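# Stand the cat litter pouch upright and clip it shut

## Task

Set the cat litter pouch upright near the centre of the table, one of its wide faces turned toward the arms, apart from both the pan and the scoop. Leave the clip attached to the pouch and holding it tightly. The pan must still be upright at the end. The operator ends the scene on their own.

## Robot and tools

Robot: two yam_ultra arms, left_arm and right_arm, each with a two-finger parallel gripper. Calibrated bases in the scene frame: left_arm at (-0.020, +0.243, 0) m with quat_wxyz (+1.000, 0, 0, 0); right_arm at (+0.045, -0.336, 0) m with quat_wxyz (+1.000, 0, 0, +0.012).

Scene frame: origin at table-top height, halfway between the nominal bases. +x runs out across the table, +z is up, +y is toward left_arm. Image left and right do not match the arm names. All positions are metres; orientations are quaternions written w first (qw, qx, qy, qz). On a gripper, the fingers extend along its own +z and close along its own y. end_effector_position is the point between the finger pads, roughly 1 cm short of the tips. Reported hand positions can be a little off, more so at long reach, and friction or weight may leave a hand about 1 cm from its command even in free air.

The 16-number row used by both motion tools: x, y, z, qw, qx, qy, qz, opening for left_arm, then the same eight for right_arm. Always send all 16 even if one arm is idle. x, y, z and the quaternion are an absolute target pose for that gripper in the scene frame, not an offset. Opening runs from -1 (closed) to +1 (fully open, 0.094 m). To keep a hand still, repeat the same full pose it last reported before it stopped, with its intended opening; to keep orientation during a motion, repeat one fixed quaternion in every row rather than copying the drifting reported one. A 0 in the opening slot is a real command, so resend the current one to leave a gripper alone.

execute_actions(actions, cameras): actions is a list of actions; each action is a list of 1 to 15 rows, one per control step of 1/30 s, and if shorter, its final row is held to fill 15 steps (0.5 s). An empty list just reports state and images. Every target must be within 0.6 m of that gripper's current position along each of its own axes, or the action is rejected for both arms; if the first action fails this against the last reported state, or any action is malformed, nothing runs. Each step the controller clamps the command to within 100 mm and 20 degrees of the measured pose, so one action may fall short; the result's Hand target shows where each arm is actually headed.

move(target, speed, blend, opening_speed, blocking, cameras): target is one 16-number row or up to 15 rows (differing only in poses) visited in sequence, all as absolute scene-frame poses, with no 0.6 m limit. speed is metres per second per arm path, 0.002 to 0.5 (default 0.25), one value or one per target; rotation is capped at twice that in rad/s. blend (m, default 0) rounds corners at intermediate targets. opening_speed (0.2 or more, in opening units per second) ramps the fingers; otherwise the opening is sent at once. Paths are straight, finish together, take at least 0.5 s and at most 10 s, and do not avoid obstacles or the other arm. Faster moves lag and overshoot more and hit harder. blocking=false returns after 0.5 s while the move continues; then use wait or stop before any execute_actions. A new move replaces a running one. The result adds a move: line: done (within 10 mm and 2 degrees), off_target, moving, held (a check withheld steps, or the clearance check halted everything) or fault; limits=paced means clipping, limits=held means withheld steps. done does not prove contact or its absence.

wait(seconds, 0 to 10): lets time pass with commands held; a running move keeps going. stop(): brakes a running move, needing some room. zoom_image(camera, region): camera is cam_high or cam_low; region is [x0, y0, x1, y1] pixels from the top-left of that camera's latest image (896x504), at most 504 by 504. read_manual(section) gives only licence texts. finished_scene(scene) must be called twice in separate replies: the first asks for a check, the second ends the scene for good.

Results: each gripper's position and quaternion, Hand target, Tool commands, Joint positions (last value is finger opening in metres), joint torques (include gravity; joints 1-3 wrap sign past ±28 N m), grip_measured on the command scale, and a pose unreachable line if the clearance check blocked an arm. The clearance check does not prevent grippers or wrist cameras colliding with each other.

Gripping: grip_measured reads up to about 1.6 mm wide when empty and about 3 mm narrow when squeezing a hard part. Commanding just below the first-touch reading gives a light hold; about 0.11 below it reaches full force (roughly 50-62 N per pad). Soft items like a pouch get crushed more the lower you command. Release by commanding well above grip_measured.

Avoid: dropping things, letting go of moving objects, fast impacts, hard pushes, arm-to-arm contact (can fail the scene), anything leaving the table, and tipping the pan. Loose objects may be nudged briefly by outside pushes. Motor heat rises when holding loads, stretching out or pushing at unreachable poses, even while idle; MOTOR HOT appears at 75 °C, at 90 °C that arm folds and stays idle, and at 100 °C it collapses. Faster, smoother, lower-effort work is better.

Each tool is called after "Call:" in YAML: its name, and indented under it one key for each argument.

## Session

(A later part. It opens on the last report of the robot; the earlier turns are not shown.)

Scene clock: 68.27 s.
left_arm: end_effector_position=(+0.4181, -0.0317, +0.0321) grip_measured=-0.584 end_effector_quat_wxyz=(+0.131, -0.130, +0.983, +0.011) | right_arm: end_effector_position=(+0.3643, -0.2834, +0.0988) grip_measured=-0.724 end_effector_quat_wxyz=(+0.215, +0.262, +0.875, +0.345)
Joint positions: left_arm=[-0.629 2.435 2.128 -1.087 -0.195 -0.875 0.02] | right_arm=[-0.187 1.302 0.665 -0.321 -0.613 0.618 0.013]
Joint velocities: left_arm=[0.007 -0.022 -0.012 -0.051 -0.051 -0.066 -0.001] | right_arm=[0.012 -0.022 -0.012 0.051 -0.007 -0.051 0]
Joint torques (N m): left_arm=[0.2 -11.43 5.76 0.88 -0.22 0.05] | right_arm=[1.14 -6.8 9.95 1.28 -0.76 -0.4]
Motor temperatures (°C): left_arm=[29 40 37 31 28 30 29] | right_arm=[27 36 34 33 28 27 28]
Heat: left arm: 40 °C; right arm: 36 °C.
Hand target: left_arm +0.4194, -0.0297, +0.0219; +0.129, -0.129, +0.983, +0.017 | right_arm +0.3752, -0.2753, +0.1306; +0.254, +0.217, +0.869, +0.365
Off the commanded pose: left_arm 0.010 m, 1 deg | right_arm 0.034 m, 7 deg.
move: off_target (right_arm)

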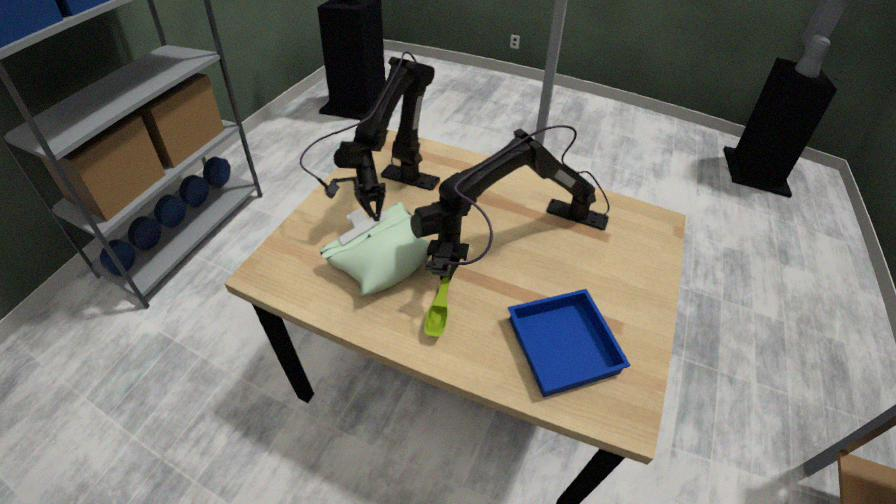

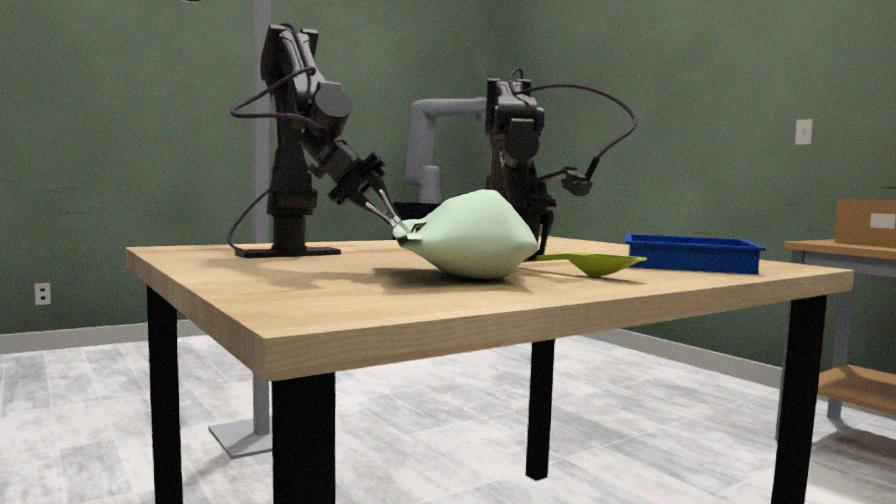

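Call:
move:
  target: [0.42, -0.030, 0.013, 0.1294, -0.1295, 0.983, 0.017, -0.75, 0.383, -0.222, 0.215, 0.2411, 0.1818, 0.9371, 0.1698, -0.92]
  speed: 0.07

Call:
zoom_image:
  camera: "cam_low"
  region: [290, 120, 660, 300]

Call:
zoom_image:
  camera: "cam_high"
  region: [310, 150, 500, 340]

Scene clock: 72.20 s.
left_arm: end_effector_position=(+0.4204, -0.0332, +0.0282) grip_measured=-0.584 end_effector_quat_wxyz=(+0.135, -0.131, +0.982, +0.006) | right_arm: end_effector_position=(+0.3709, -0.2209, +0.1878) grip_measured=-0.725 end_effector_quat_wxyz=(+0.200, +0.187, +0.947, +0.166)
Joint positions: left_arm=[-0.628 2.435 2.11 -1.056 -0.195 -0.875 0.02] | right_arm=[0.257 1.388 1.247 -0.913 -0.108 0.699 0.013]
Joint velocities: left_arm=[-0.007 -0.022 0.007 -0.037 -0.022 0.051 -0.001] | right_arm=[-0.002 -0.017 0.012 -0.007 -0.022 -0.051 -0.001]
Joint torques (N m): left_arm=[0.28 -11.06 5.34 0.89 -0.19 0.07] | right_arm=[0.57 -5.87 11.19 1.17 0.21 -0.06]
Motor temperatures (°C): left_arm=[29 40 37 31 28 30 30] | right_arm=[27 36 35 33 27 27 29]
Heat: left arm: 40 °C; right arm: 36 °C.
Hand target: left_arm +0.4195, -0.0297, +0.0133; +0.129, -0.130, +0.983, +0.017 | right_arm +0.3819, -0.2203, +0.2141; +0.238, +0.184, +0.938, +0.173
Off the commanded pose: left_arm 0.016 m, 1 deg | right_arm 0.030 m, 5 deg.
move: off_target (left_arm, right_arm)

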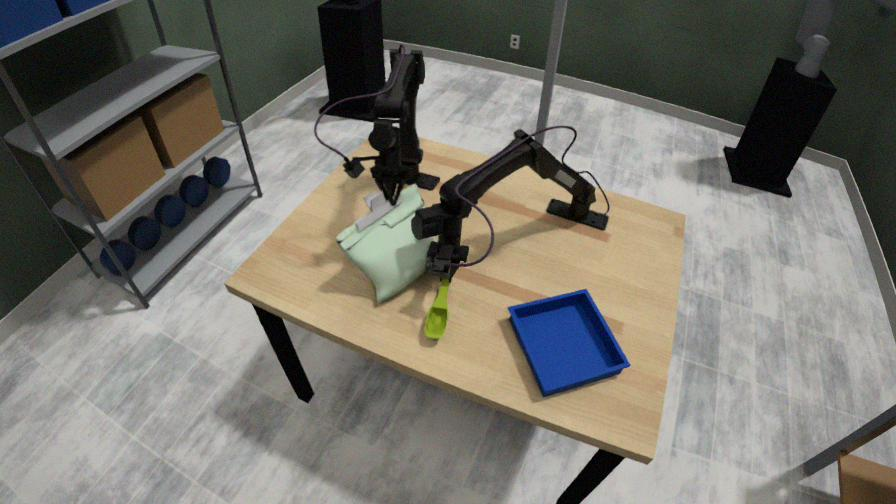

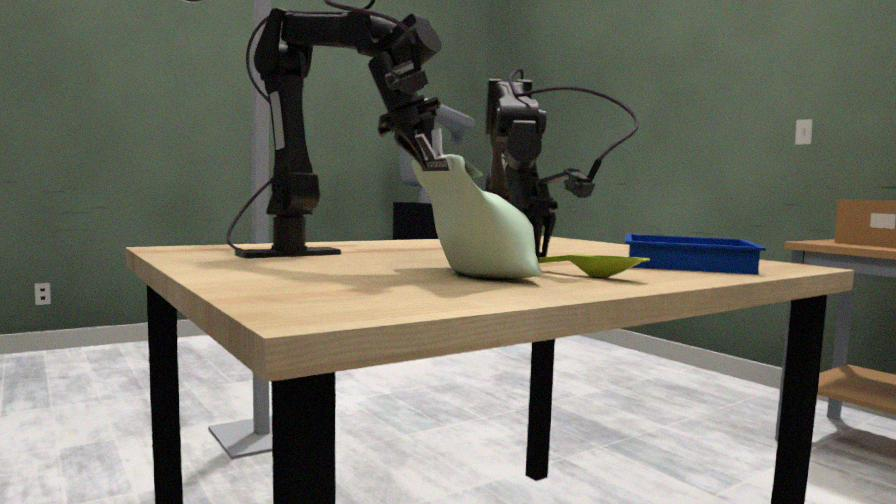

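Scaled by 1.362.

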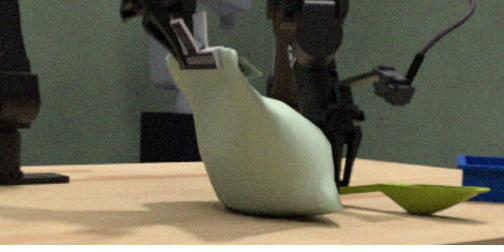

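Scaled by 2.653.

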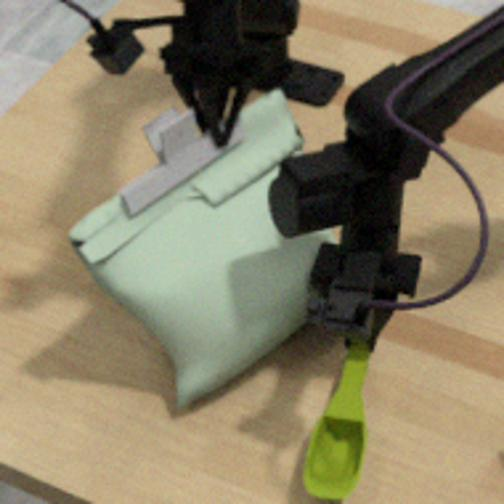

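Call:
move:
  target: [0.42, -0.030, 0.017, 0.1294, -0.1295, 0.983, 0.017, -0.15, 0.383, -0.222, 0.215, 0.2411, 0.1818, 0.9371, 0.1698, -0.92]
  speed: 0.05
  opening_speed: 0.8
  cameras: ["cam_low"]

Call:
zoom_image:
  camera: "cam_low"
  region: [490, 150, 660, 300]

Scene clock: 73.60 s.
left_arm: end_effector_position=(+0.4203, -0.0331, +0.0281) grip_measured=-0.151 end_effector_quat_wxyz=(+0.135, -0.130, +0.982, +0.007) | right_arm: end_effector_position=(+0.3705, -0.2222, +0.1872) grip_measured=-0.725 end_effector_quat_wxyz=(+0.200, +0.188, +0.948, +0.162)
Joint positions: left_arm=[-0.628 2.435 2.11 -1.057 -0.195 -0.874 0.04] | right_arm=[0.257 1.388 1.247 -0.917 -0.101 0.7 0.013]
Joint velocities: left_arm=[-0.017 0.002 -0.012 0.037 0.007 0.081 0] | right_arm=[0.007 0.012 -0.002 0.051 -0.037 -0.051 -0.001]
Joint torques (N m): left_arm=[0.34 -11.22 6.35 0.81 -0.25 0.02] | right_arm=[-0.06 -6.48 11.34 1.11 0.17 -0.12]
Motor temperatures (°C): left_arm=[29 41 37 31 28 30 30] | right_arm=[27 36 36 33 27 27 29]
Heat: left arm: 41 °C; right arm: 36 °C.
Hand target: left_arm +0.4197, -0.0298, +0.0172; +0.130, -0.130, +0.983, +0.017 | right_arm +0.3814, -0.2225, +0.2152; +0.241, +0.182, +0.938, +0.170
Off the commanded pose: left_arm 0.012 m, 1 deg | right_arm 0.030 m, 5 deg.
move: off_target (left_arm, right_arm)
Images, in order (width x height): cam_low 896x504.

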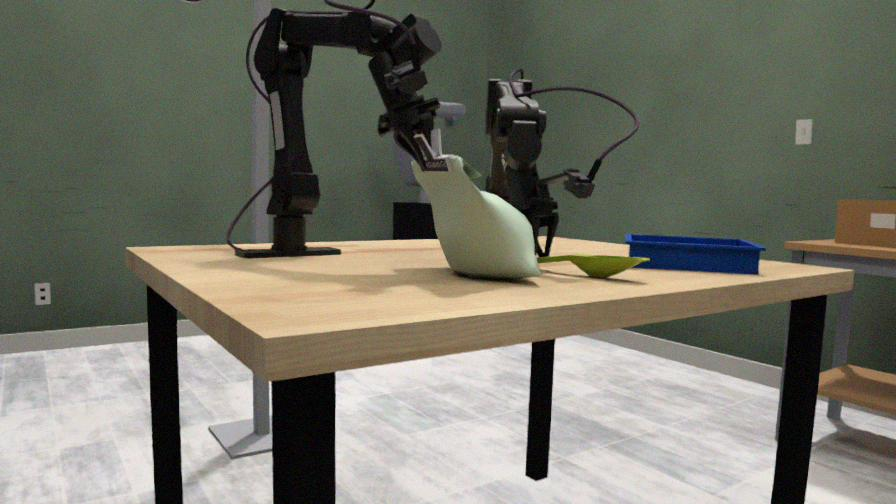

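Scaled by 2.965.

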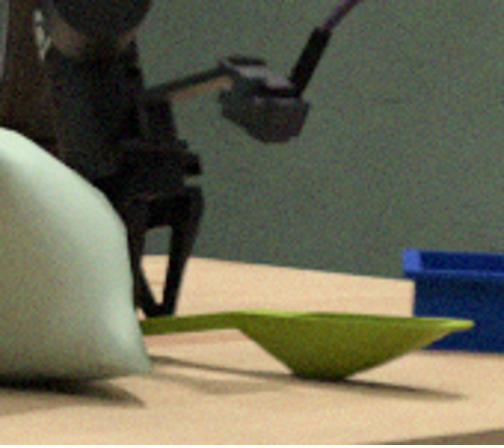

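Call:
move:
  target:
    - [0.415, -0.030, 0.10, 0.1294, -0.1295, 0.983, 0.017, -0.15, 0.383, -0.222, 0.215, 0.2411, 0.1818, 0.9371, 0.1698, -0.92]
    - [0.34, 0.10, 0.20, 0.1294, -0.1295, 0.983, 0.017, -0.15, 0.379, -0.208, 0.245, 0.2304, 0.162, 0.957, 0.0694, -0.92]
    - [0.18, 0.33, 0.28, 0.1294, -0.1295, 0.983, 0.017, -0.15, 0.373, -0.195, 0.285, 0.2168, 0.1399, 0.9645, -0.0315, -0.92]
  speed: [0.1, 0.2, 0.25]
  blend: 0.02

Call:
zoom_image:
  camera: "cam_low"
  region: [340, 60, 660, 300]

Call:
zoom_image:
  camera: "cam_high"
  region: [310, 150, 500, 340]

Scene clock: 77.90 s.
left_arm: end_effector_position=(+0.1912, +0.3301, +0.2856) grip_measured=-0.151 end_effector_quat_wxyz=(+0.191, -0.131, +0.972, +0.025) | right_arm: end_effector_position=(+0.3529, -0.1894, +0.2466) grip_measured=-0.725 end_effector_quat_wxyz=(+0.141, +0.130, +0.981, -0.031)
Joint positions: left_arm=[0.441 1.23 1.618 -1.577 0.067 0.159 0.04] | right_arm=[0.535 1.75 1.953 -1.593 0.227 0.801 0.013]
Joint velocities: left_arm=[0.022 -0.007 -0.007 -0.007 0.007 -0.007 0] | right_arm=[-0.007 0.002 -0.007 -0.095 -0.007 0.022 -0.001]
Joint torques (N m): left_arm=[0.5 -2.25 4.81 1.07 0.1 0.12] | right_arm=[0.54 -9.42 11.56 0.75 1.21 0]
Motor temperatures (°C): left_arm=[29 40 37 31 28 30 29] | right_arm=[27 37 37 33 27 27 29]
Heat: left arm: 40 °C; right arm: 37 °C.
Hand target: left_arm +0.1881, +0.3281, +0.2827; +0.185, -0.131, +0.974, +0.019 | right_arm +0.3697, -0.1949, +0.2821; +0.219, +0.143, +0.965, -0.024
Off the commanded pose: left_arm 0.013 m, 7 deg | right_arm 0.044 m, 9 deg.
joint read past its limit (right arm) — joint 4 (wrist pitch), lower limit.
joint sent to its limit (left arm) — joint 4 (wrist pitch), lower limit. The joint targets are off in position and orientation.
joint sent to its limit (right arm) — joint 4 (wrist pitch), lower limit. The joint targets are off in position, not in orientation.
move: off_target (left_arm, right_arm)

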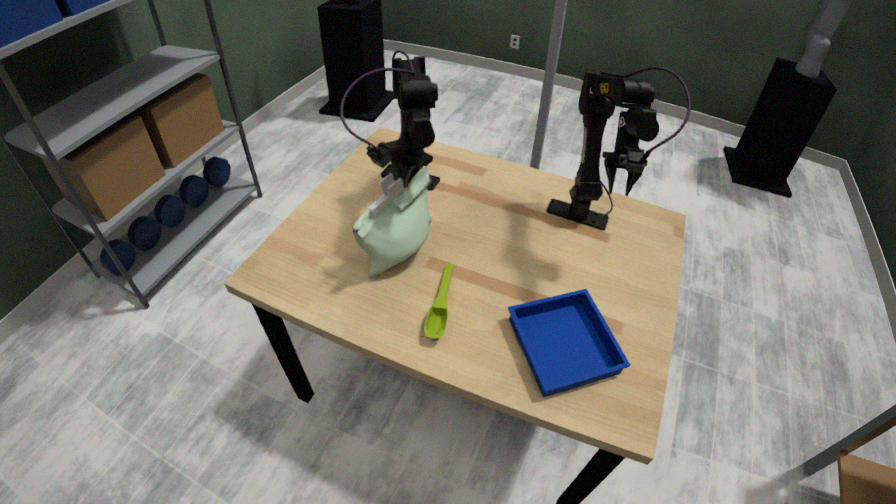

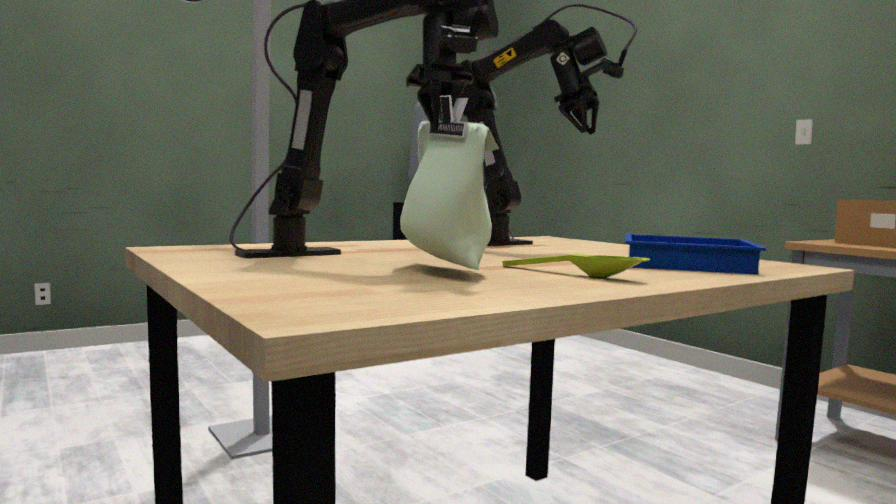

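Scaled by 1.575.

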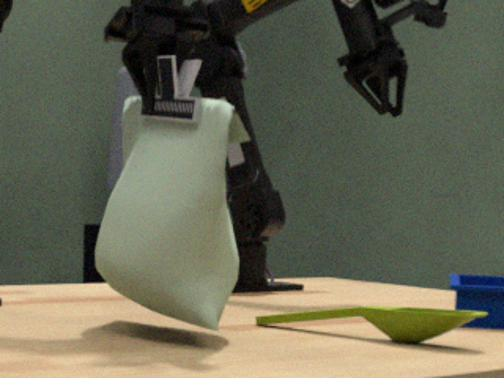

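Scaled by 2.653.

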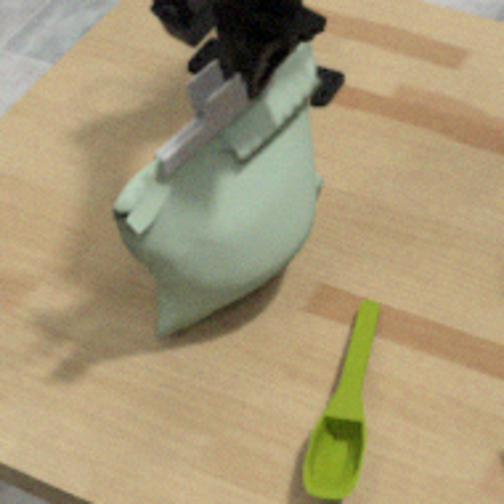

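Call:
move:
  target: [0.19, 0.335, 0.26, 0.3794, -0.12059, 0.91597, 0.04995, -0.15, 0.307, -0.184, 0.291, 0.28793, -0.16606, 0.94177, 0.05077, -0.92]
  speed: 0.13

Call:
zoom_image:
  camera: "cam_low"
  region: [340, 60, 660, 300]

Call:
zoom_image:
  camera: "cam_high"
  region: [310, 130, 500, 340]

Scene clock: 82.70 s.
left_arm: end_effector_position=(+0.1904, +0.3357, +0.2592) grip_measured=-0.151 end_effector_quat_wxyz=(+0.375, -0.120, +0.918, +0.047) | right_arm: end_effector_position=(+0.2781, -0.1967, +0.2555) grip_measured=-0.725 end_effector_quat_wxyz=(+0.173, -0.179, +0.968, +0.018)
Joint positions: left_arm=[0.596 0.83 1.108 -1.103 0.237 0.243 0.04] | right_arm=[0.581 1.358 1.581 -1.459 0.108 0.222 0.013]
Joint velocities: left_arm=[-0.007 0.017 0.007 0.037 -0.037 -0.051 0.001] | right_arm=[-0.017 -0.007 0.027 0.095 -0.007 0.037 -0.001]
Joint torques (N m): left_arm=[0.43 -0.28 5.45 1.76 0.26 0.06] | right_arm=[0.32 -9.11 7.57 2.12 0.47 -0.07]
Motor temperatures (°C): left_arm=[29 37 37 31 28 30 29] | right_arm=[27 38 37 33 27 27 29]
Heat: left arm: 37 °C; right arm: 38 °C.
Hand target: left_arm +0.1907, +0.3351, +0.2591; +0.381, -0.118, +0.916, +0.046 | right_arm +0.3008, -0.1865, +0.2968; +0.284, -0.167, +0.943, +0.050
Off the commanded pose: left_arm 0.001 m, 1 deg | right_arm 0.048 m, 14 deg.
move: off_target (right_arm)

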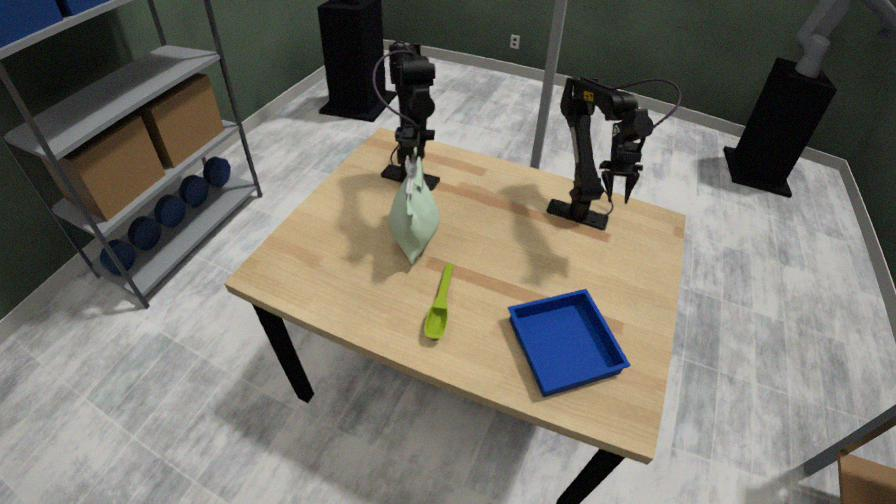

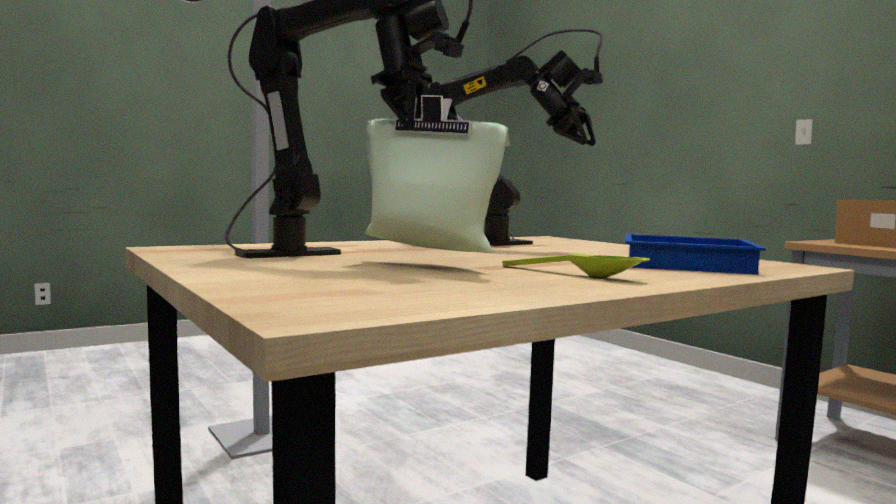

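Scaled by 1.575.

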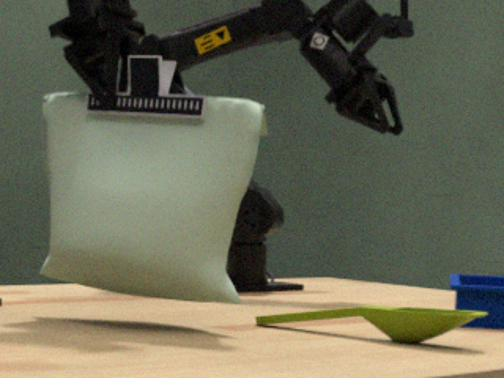

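Scaled by 2.400.

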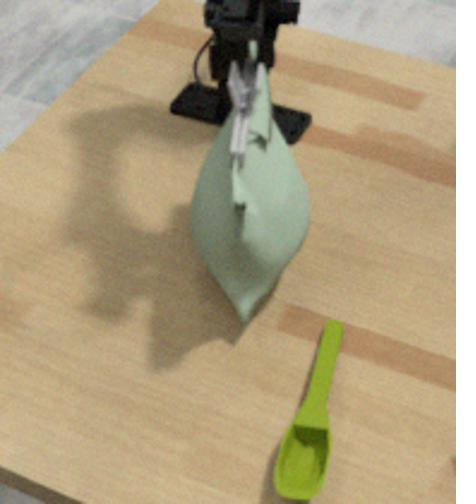

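Call:
execute_actions:
  actions: []

Scene clock: 83.30 s.
left_arm: end_effector_position=(+0.1905, +0.3357, +0.2594) grip_measured=-0.151 end_effector_quat_wxyz=(+0.375, -0.120, +0.918, +0.047) | right_arm: end_effector_position=(+0.2781, -0.1966, +0.2554) grip_measured=-0.725 end_effector_quat_wxyz=(+0.173, -0.179, +0.968, +0.018)
Joint positions: left_arm=[0.596 0.83 1.108 -1.102 0.237 0.243 0.04] | right_arm=[0.581 1.358 1.581 -1.459 0.108 0.222 0.013]
Joint velocities: left_arm=[-0.017 -0.012 -0.002 0.051 -0.022 -0.051 0] | right_arm=[-0.012 0.007 -0.002 -0.066 0.007 -0.022 -0.001]
Joint torques (N m): left_arm=[0.59 -0.39 5.7 1.74 0.27 0.05] | right_arm=[0.31 -9.22 7.83 2.15 0.39 -0.08]
Motor temperatures (°C): left_arm=[29 37 37 31 28 30 29] | right_arm=[27 38 37 34 27 27 29]
Heat: left arm: 37 °C; right arm: 38 °C.
Hand target: left_arm +0.1907, +0.3352, +0.2592; +0.381, -0.118, +0.916, +0.046 | right_arm +0.3007, -0.1864, +0.2969; +0.284, -0.167, +0.943, +0.051
Tool commands: left_gripper/opening=-0.15 right_gripper/opening=-0.92
Off the commanded pose: left_arm 0.001 m, 1 deg | right_arm 0.048 m, 14 deg.

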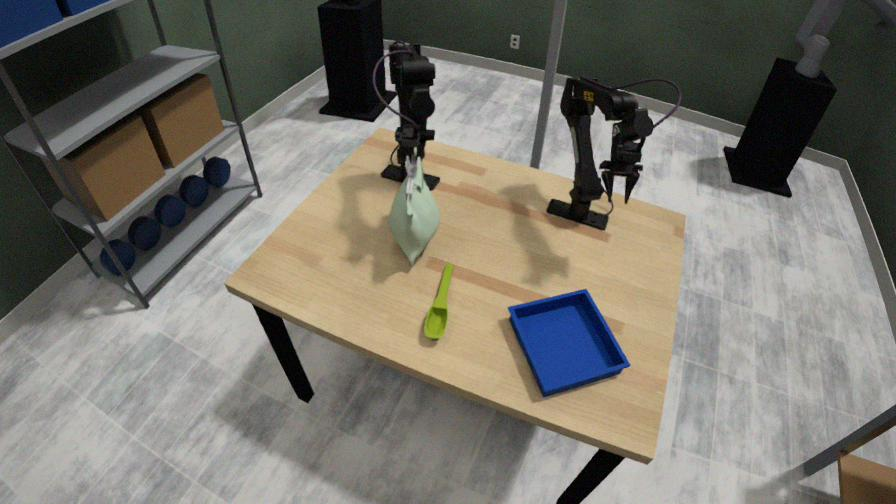

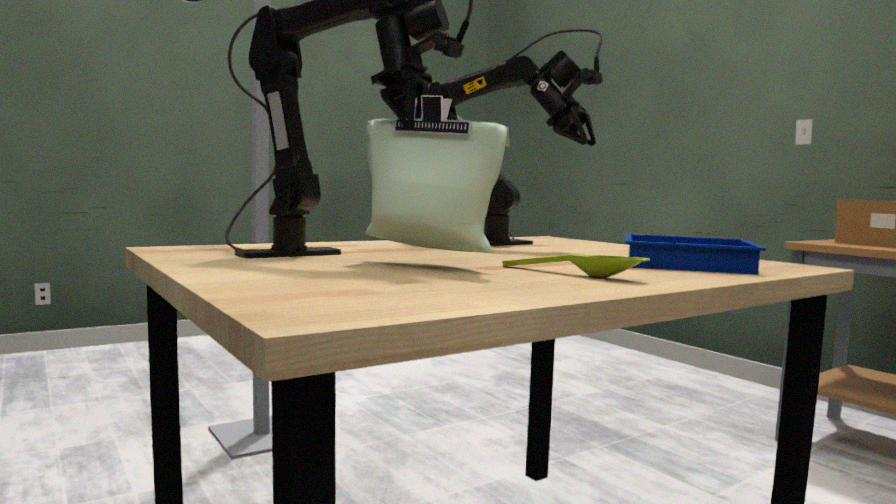

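Call:
move:
  target:
    - [0.19, 0.335, 0.26, 0.3794, -0.12059, 0.91597, 0.04995, -0.15, 0.230, -0.186, 0.298, 0.31786, -0.20465, 0.92311, 0.07047, -0.92]
    - [0.19, 0.335, 0.26, 0.3794, -0.12059, 0.91597, 0.04995, -0.15, 0.2226, -0.137, 0.298, 0.28879, -0.43659, 0.83869, 0.15033, -0.92]
  speed: 0.13
  blend: 0.02

Scene clock: 88.07 s.
left_arm: end_effector_position=(+0.1902, +0.3365, +0.2593) grip_measured=-0.151 end_effector_quat_wxyz=(+0.375, -0.122, +0.918, +0.048) | right_arm: end_effector_position=(+0.1922, -0.1714, +0.2613) grip_measured=-0.726 end_effector_quat_wxyz=(+0.175, -0.446, +0.872, +0.102)
Joint positions: left_arm=[0.596 0.83 1.108 -1.102 0.233 0.24 0.04] | right_arm=[0.734 1.136 1.445 -1.481 -0.096 -0.169 0.013]
Joint velocities: left_arm=[-0.017 0.007 -0.022 -0.007 -0.051 -0.022 0] | right_arm=[-0.002 -0.007 -0.017 -0.022 0.022 -0.066 0]
Joint torques (N m): left_arm=[-0.49 -0.5 5.68 1.69 0.09 -0.03] | right_arm=[-0.99 -3.97 9.5 2.49 -0.45 -0.12]
Motor temperatures (°C): left_arm=[29 35 37 32 28 30 29] | right_arm=[27 38 37 36 27 27 29]
Heat: left arm: 37 °C; right arm: 38 °C.
Hand target: left_arm +0.1900, +0.3350, +0.2599; +0.379, -0.120, +0.916, +0.050 | right_arm +0.2160, -0.1441, +0.3041; +0.286, -0.441, +0.838, +0.148
Off the commanded pose: left_arm 0.002 m, 1 deg | right_arm 0.059 m, 15 deg.
move: off_target (right_arm)

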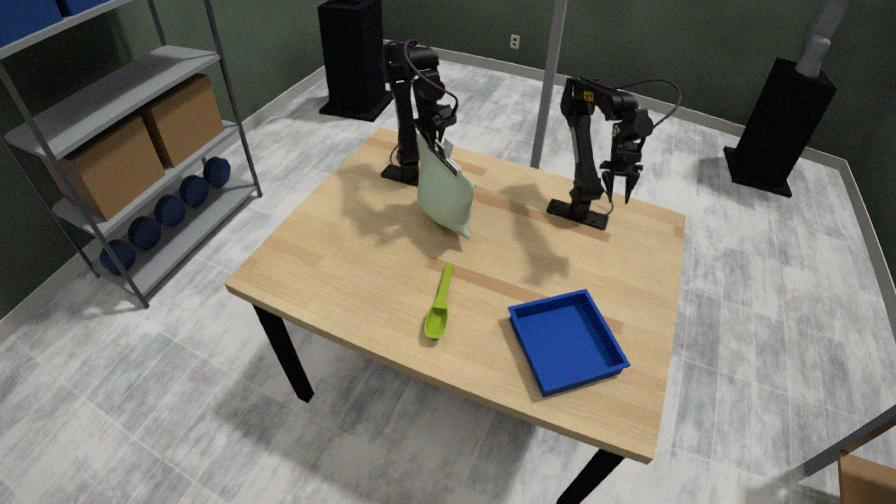

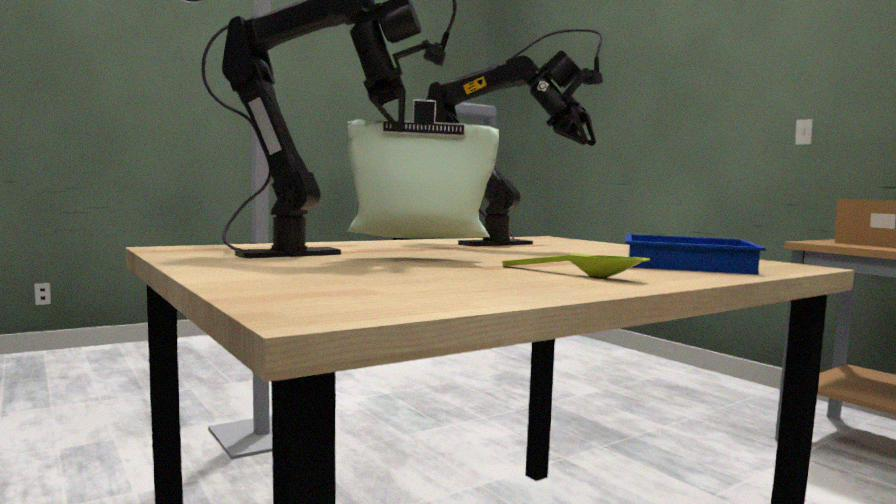

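Call:
move:
  target: [0.19, 0.335, 0.26, 0.3794, -0.12059, 0.91597, 0.04995, -0.15, 0.240, -0.016, 0.294, 0.23021, -0.66858, 0.66858, 0.23021, -0.92]
  speed: 0.13

Scene clock: 91.53 s.
left_arm: end_effector_position=(+0.1902, +0.3365, +0.2593) grip_measured=-0.151 end_effector_quat_wxyz=(+0.375, -0.122, +0.918, +0.048) | right_arm: end_effector_position=(+0.2345, -0.0585, +0.2436) grip_measured=-0.726 end_effector_quat_wxyz=(+0.126, -0.665, +0.716, +0.172)
Joint positions: left_arm=[0.596 0.83 1.108 -1.102 0.233 0.24 0.04] | right_arm=[0.771 1.606 1.733 -1.417 -0.33 -0.654 0.013]
Joint velocities: left_arm=[0.007 0.022 -0.012 -0.037 -0.066 0.007 0] | right_arm=[0.012 -0.002 0.012 0.022 -0.022 0.007 0.001]
Joint torques (N m): left_arm=[-0.65 -0.44 5.91 1.73 0.06 0] | right_arm=[0.68 -8.65 13.18 1.6 -1.49 -0.16]
Motor temperatures (°C): left_arm=[29 34 37 32 28 30 29] | right_arm=[27 38 38 37 27 27 29]
Heat: left arm: 37 °C; right arm: 38 °C.
Hand target: left_arm +0.1900, +0.3350, +0.2600; +0.379, -0.120, +0.916, +0.050 | right_arm +0.2371, -0.0263, +0.2968; -0.228, +0.674, -0.665, -0.227
Off the commanded pose: left_arm 0.002 m, 1 deg | right_arm 0.066 m, 15 deg.
move: off_target (right_arm)

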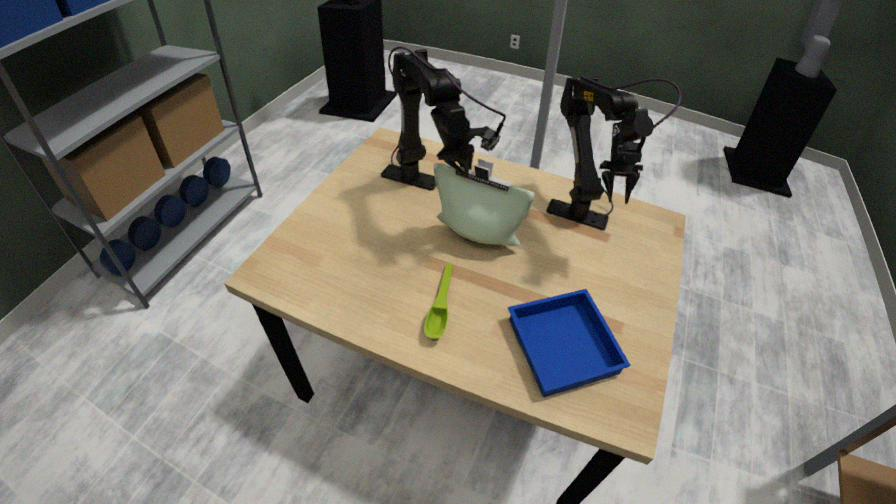

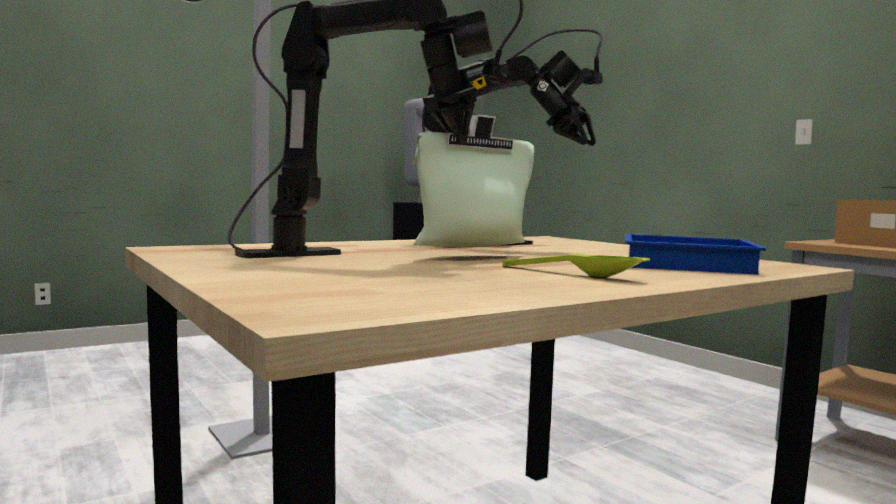

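Call:
zoom_image:
  camera: "cam_high"
  region: [380, 130, 580, 280]

Call:
zoom_image:
  camera: "cam_low"
  region: [360, 90, 600, 290]

Scaled by 2.520.

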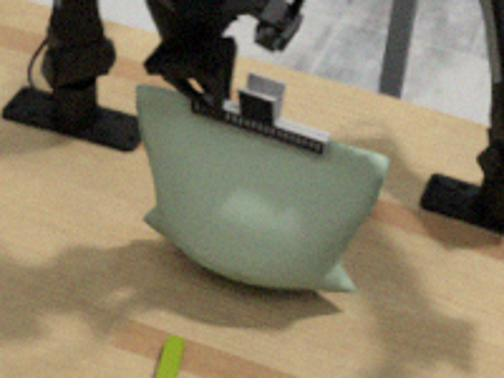

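Scaled by 2.100.

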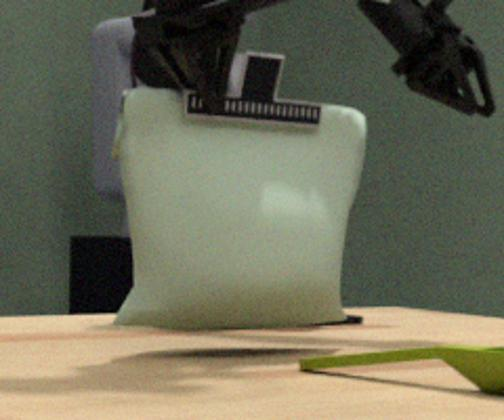

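Call:
move:
  target: [0.19, 0.335, 0.26, 0.3794, -0.12059, 0.91597, 0.04995, -0.15, 0.248, 0.004, 0.272, 0.23021, -0.66858, 0.66858, 0.23021, -0.92]
  speed: 0.06

Scene clock: 93.93 s.
left_arm: end_effector_position=(+0.1902, +0.3365, +0.2593) grip_measured=-0.151 end_effector_quat_wxyz=(+0.375, -0.122, +0.918, +0.048) | right_arm: end_effector_position=(+0.2412, -0.0355, +0.2330) grip_measured=-0.726 end_effector_quat_wxyz=(-0.135, +0.671, -0.708, -0.175)
Joint positions: left_arm=[0.596 0.83 1.108 -1.102 0.232 0.24 0.04] | right_arm=[0.804 1.655 1.733 -1.341 -0.328 -0.638 0.013]
Joint velocities: left_arm=[-0.022 -0.002 -0.002 -0.022 -0.007 0.081 -0.001] | right_arm=[0.007 0.007 -0.002 0.037 0.051 -0.037 0]
Joint torques (N m): left_arm=[-0.47 -0.47 5.87 1.74 0.05 -0.01] | right_arm=[0.43 -9.29 9.42 1.9 -1.43 -0.07]
Motor temperatures (°C): left_arm=[29 34 37 32 28 30 29] | right_arm=[27 38 39 37 28 27 29]
Heat: left arm: 37 °C; right arm: 39 °C.
Hand target: left_arm +0.1900, +0.3351, +0.2600; +0.379, -0.120, +0.916, +0.050 | right_arm +0.2445, -0.0039, +0.2760; -0.226, +0.675, -0.665, -0.228
Off the commanded pose: left_arm 0.002 m, 1 deg | right_arm 0.056 m, 13 deg.
move: off_target (right_arm)

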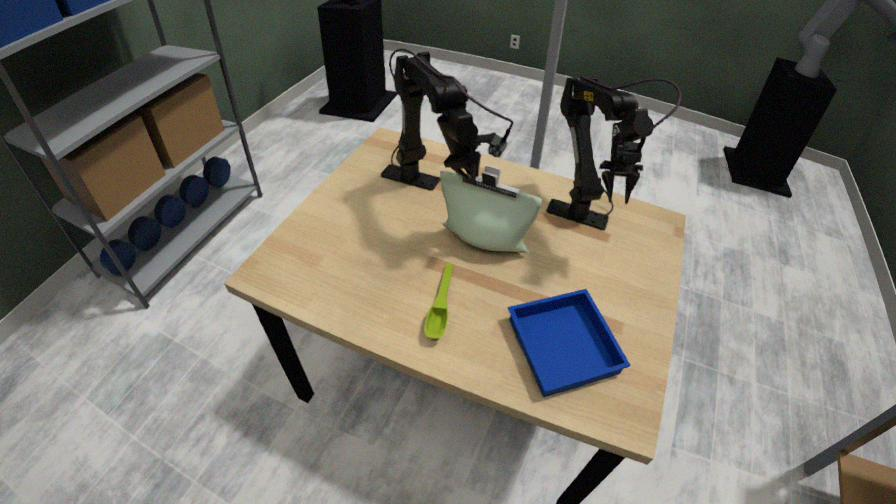

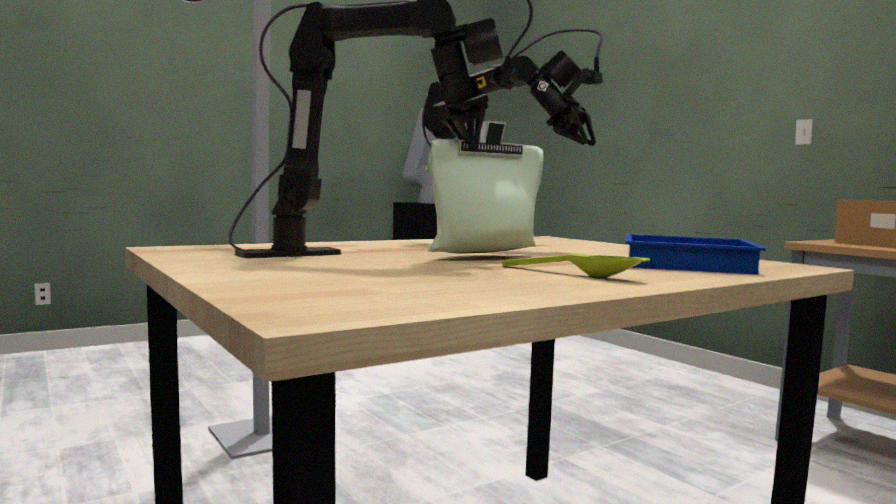

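Call:
zoom_image:
  camera: "cam_low"
  region: [380, 110, 600, 290]

Call:
zoom_image:
  camera: "cam_high"
  region: [390, 140, 590, 290]

Scaled by 2.291.

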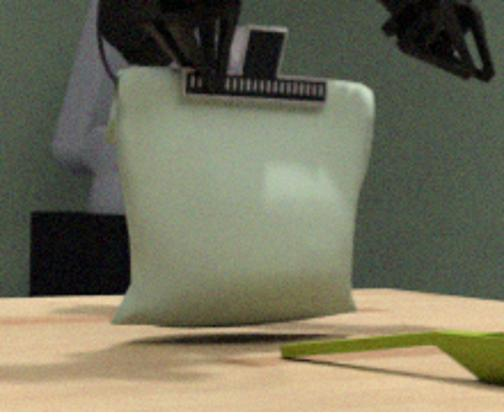

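Scaled by 2.520.

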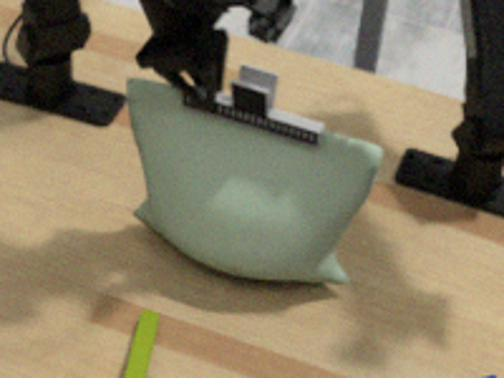

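Call:
move:
  target: [0.19, 0.335, 0.26, 0.3794, -0.12059, 0.91597, 0.04995, -0.15, 0.240, -0.004, 0.254, 0.21851, -0.67250, 0.67250, 0.21851, -0.92]
  speed: 0.05

Scene clock: 95.73 s.
left_arm: end_effector_position=(+0.1902, +0.3365, +0.2593) grip_measured=-0.151 end_effector_quat_wxyz=(+0.375, -0.122, +0.918, +0.048) | right_arm: end_effector_position=(+0.2400, -0.0346, +0.2159) grip_measured=-0.726 end_effector_quat_wxyz=(-0.127, +0.672, -0.710, -0.168)
Joint positions: left_arm=[0.596 0.83 1.108 -1.102 0.232 0.24 0.04] | right_arm=[0.816 1.652 1.668 -1.294 -0.313 -0.63 0.013]
Joint velocities: left_arm=[0.002 0.012 -0.012 0.066 0.037 0.022 -0.001] | right_arm=[0.002 -0.002 -0.032 0.007 0.037 -0.037 -0.001]
Joint torques (N m): left_arm=[-0.53 -0.32 5.94 1.74 0.1 -0.05] | right_arm=[0.9 -12.19 6.91 1.77 -1.17 -0.01]
Motor temperatures (°C): left_arm=[29 34 37 33 28 30 29] | right_arm=[27 38 39 38 28 27 29]
Heat: left arm: 37 °C; right arm: 39 °C.
Hand target: left_arm +0.1900, +0.3350, +0.2600; +0.379, -0.120, +0.916, +0.050 | right_arm +0.2374, -0.0095, +0.2571; -0.213, +0.677, -0.670, -0.217
Off the commanded pose: left_arm 0.002 m, 1 deg | right_arm 0.049 m, 13 deg.
move: off_target (right_arm)

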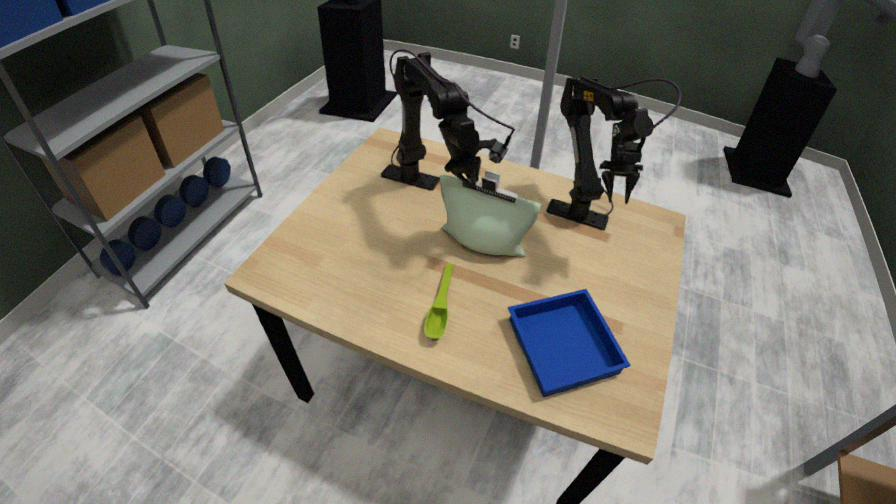

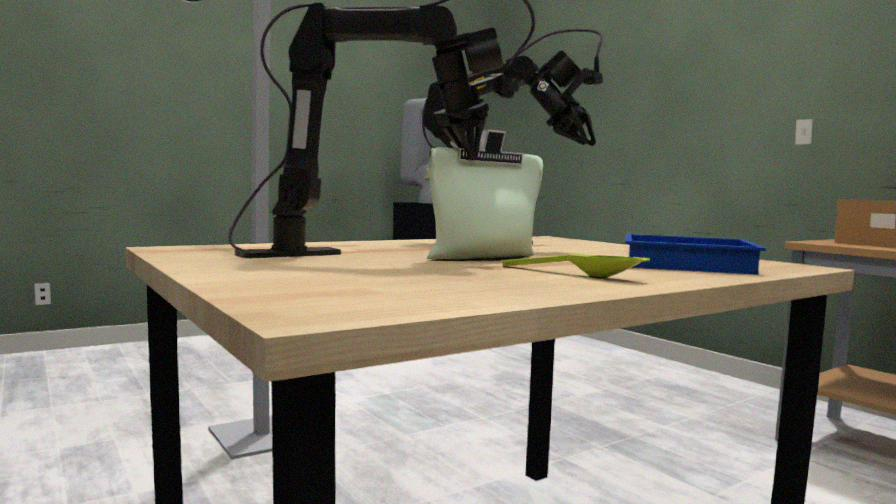

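Call:
zoom_image:
  camera: "cam_low"
  region: [380, 110, 600, 290]

Call:
zoom_image:
  camera: "cam_high"
  region: [390, 140, 590, 290]

Scaled by 2.291.

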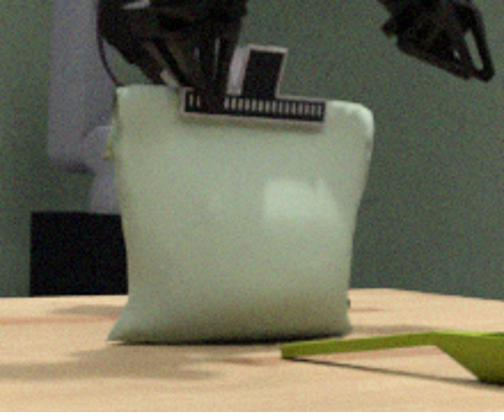

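Scaled by 2.520.

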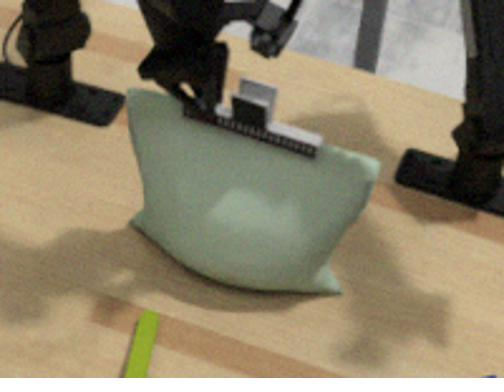

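Call:
move:
  target: [0.19, 0.335, 0.26, 0.3794, -0.12059, 0.91597, 0.04995, -0.15, 0.232, -0.014, 0.236, 0.20083, -0.67799, 0.67799, 0.20083, -0.92]
  speed: 0.05

Scene clock: 96.87 s.
left_arm: end_effector_position=(+0.1902, +0.3365, +0.2593) grip_measured=-0.151 end_effector_quat_wxyz=(+0.375, -0.122, +0.918, +0.048) | right_arm: end_effector_position=(+0.2348, -0.0369, +0.2109) grip_measured=-0.726 end_effector_quat_wxyz=(-0.138, +0.675, -0.706, -0.162)
Joint positions: left_arm=[0.596 0.83 1.108 -1.102 0.232 0.24 0.04] | right_arm=[0.831 1.608 1.597 -1.244 -0.295 -0.623 0.013]
Joint velocities: left_arm=[-0.012 0.002 0.012 -0.007 -0.037 0.051 0] | right_arm=[-0.002 -0.017 0.007 -0.037 0.022 0.007 -0.001]
Joint torques (N m): left_arm=[-0.66 -0.31 5.82 1.75 0.08 -0.04] | right_arm=[1.29 -10.25 6.11 1.57 -0.96 -0.03]
Motor temperatures (°C): left_arm=[29 33 37 33 28 30 29] | right_arm=[27 38 39 37 28 27 29]
Heat: left arm: 37 °C; right arm: 39 °C.
Hand target: left_arm +0.1900, +0.3350, +0.2600; +0.379, -0.120, +0.916, +0.050 | right_arm +0.2306, -0.0168, +0.2383; -0.198, +0.681, -0.676, -0.200
Off the commanded pose: left_arm 0.002 m, 1 deg | right_arm 0.034 m, 9 deg.
move: off_target (right_arm)

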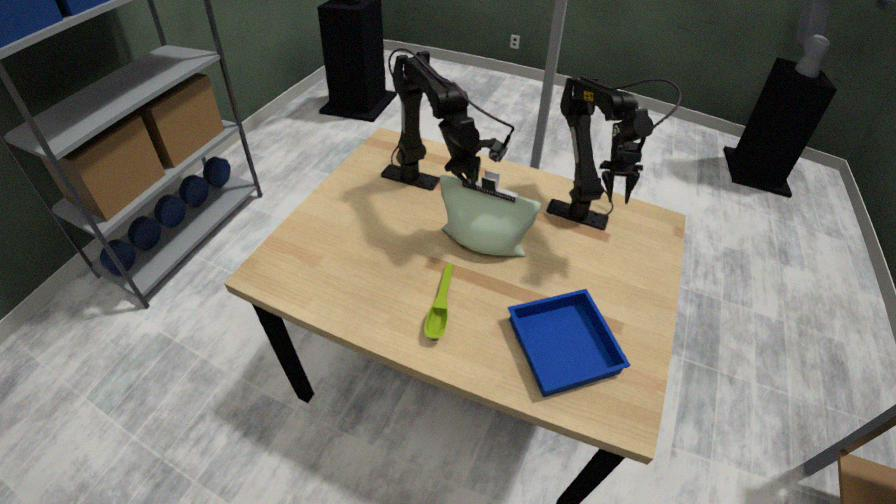

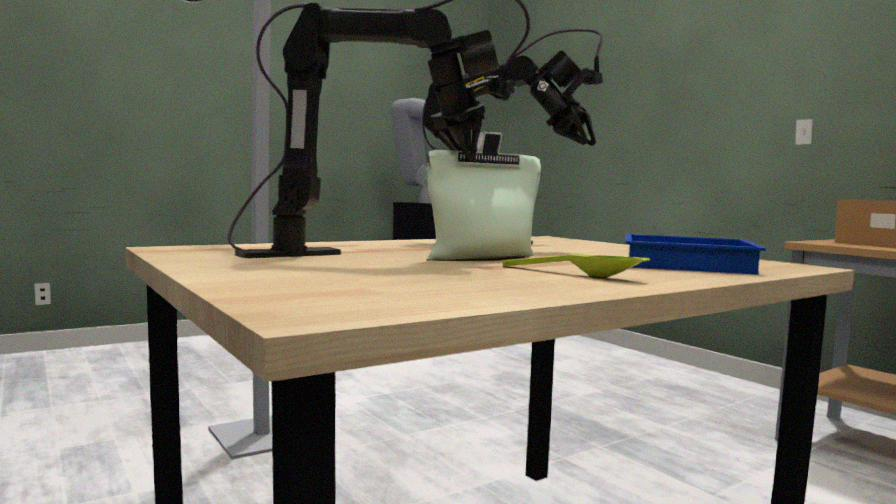

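Call:
move:
  target: [0.19, 0.335, 0.26, 0.3794, -0.12059, 0.91597, 0.04995, -0.15, 0.226, -0.024, 0.219, 0.17707, -0.68458, 0.68458, 0.17707, -0.92]
  speed: 0.05

Scene clock: 99.63 s.
left_arm: end_effector_position=(+0.1902, +0.3365, +0.2593) grip_measured=-0.151 end_effector_quat_wxyz=(+0.375, -0.122, +0.918, +0.048) | right_arm: end_effector_position=(+0.2312, -0.0368, +0.2062) grip_measured=-0.726 end_effector_quat_wxyz=(-0.143, +0.680, -0.702, -0.153)
Joint positions: left_arm=[0.596 0.83 1.108 -1.102 0.232 0.24 0.04] | right_arm=[0.851 1.588 1.558 -1.213 -0.272 -0.619 0.013]
Joint velocities: left_arm=[0.012 0.007 -0.002 -0.051 0.051 -0.022 -0.001] | right_arm=[-0.007 0.002 -0.007 -0.037 0.022 0.007 -0.001]
Joint torques (N m): left_arm=[-0.43 -0.38 5.96 1.71 0.03 -0.06] | right_arm=[1.24 -8.64 5.29 1.24 -0.71 0]
Motor temperatures (°C): left_arm=[29 33 37 33 28 30 29] | right_arm=[27 39 38 37 28 27 29]
Heat: left arm: 37 °C; right arm: 39 °C.
Hand target: left_arm +0.1900, +0.3350, +0.2600; +0.379, -0.120, +0.916, +0.050 | right_arm +0.2256, -0.0248, +0.2197; -0.175, +0.686, -0.684, -0.177
Off the commanded pose: left_arm 0.002 m, 1 deg | right_arm 0.019 m, 5 deg.
move: off_target (right_arm)

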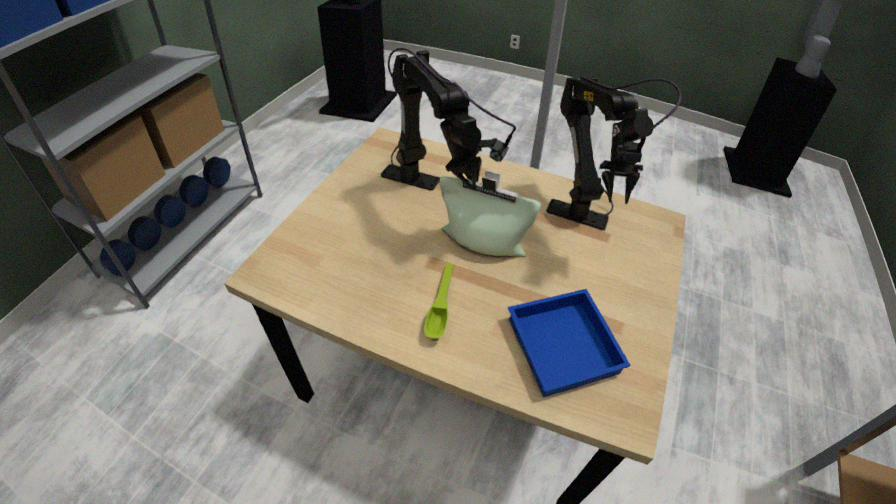

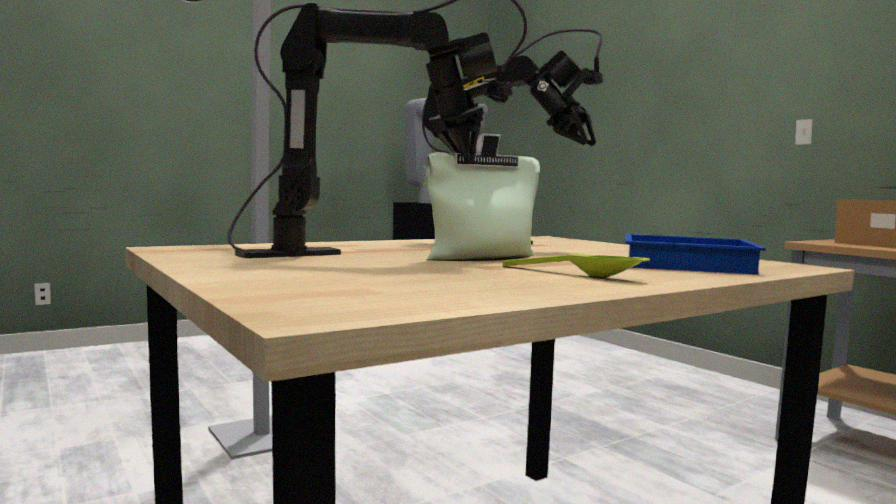

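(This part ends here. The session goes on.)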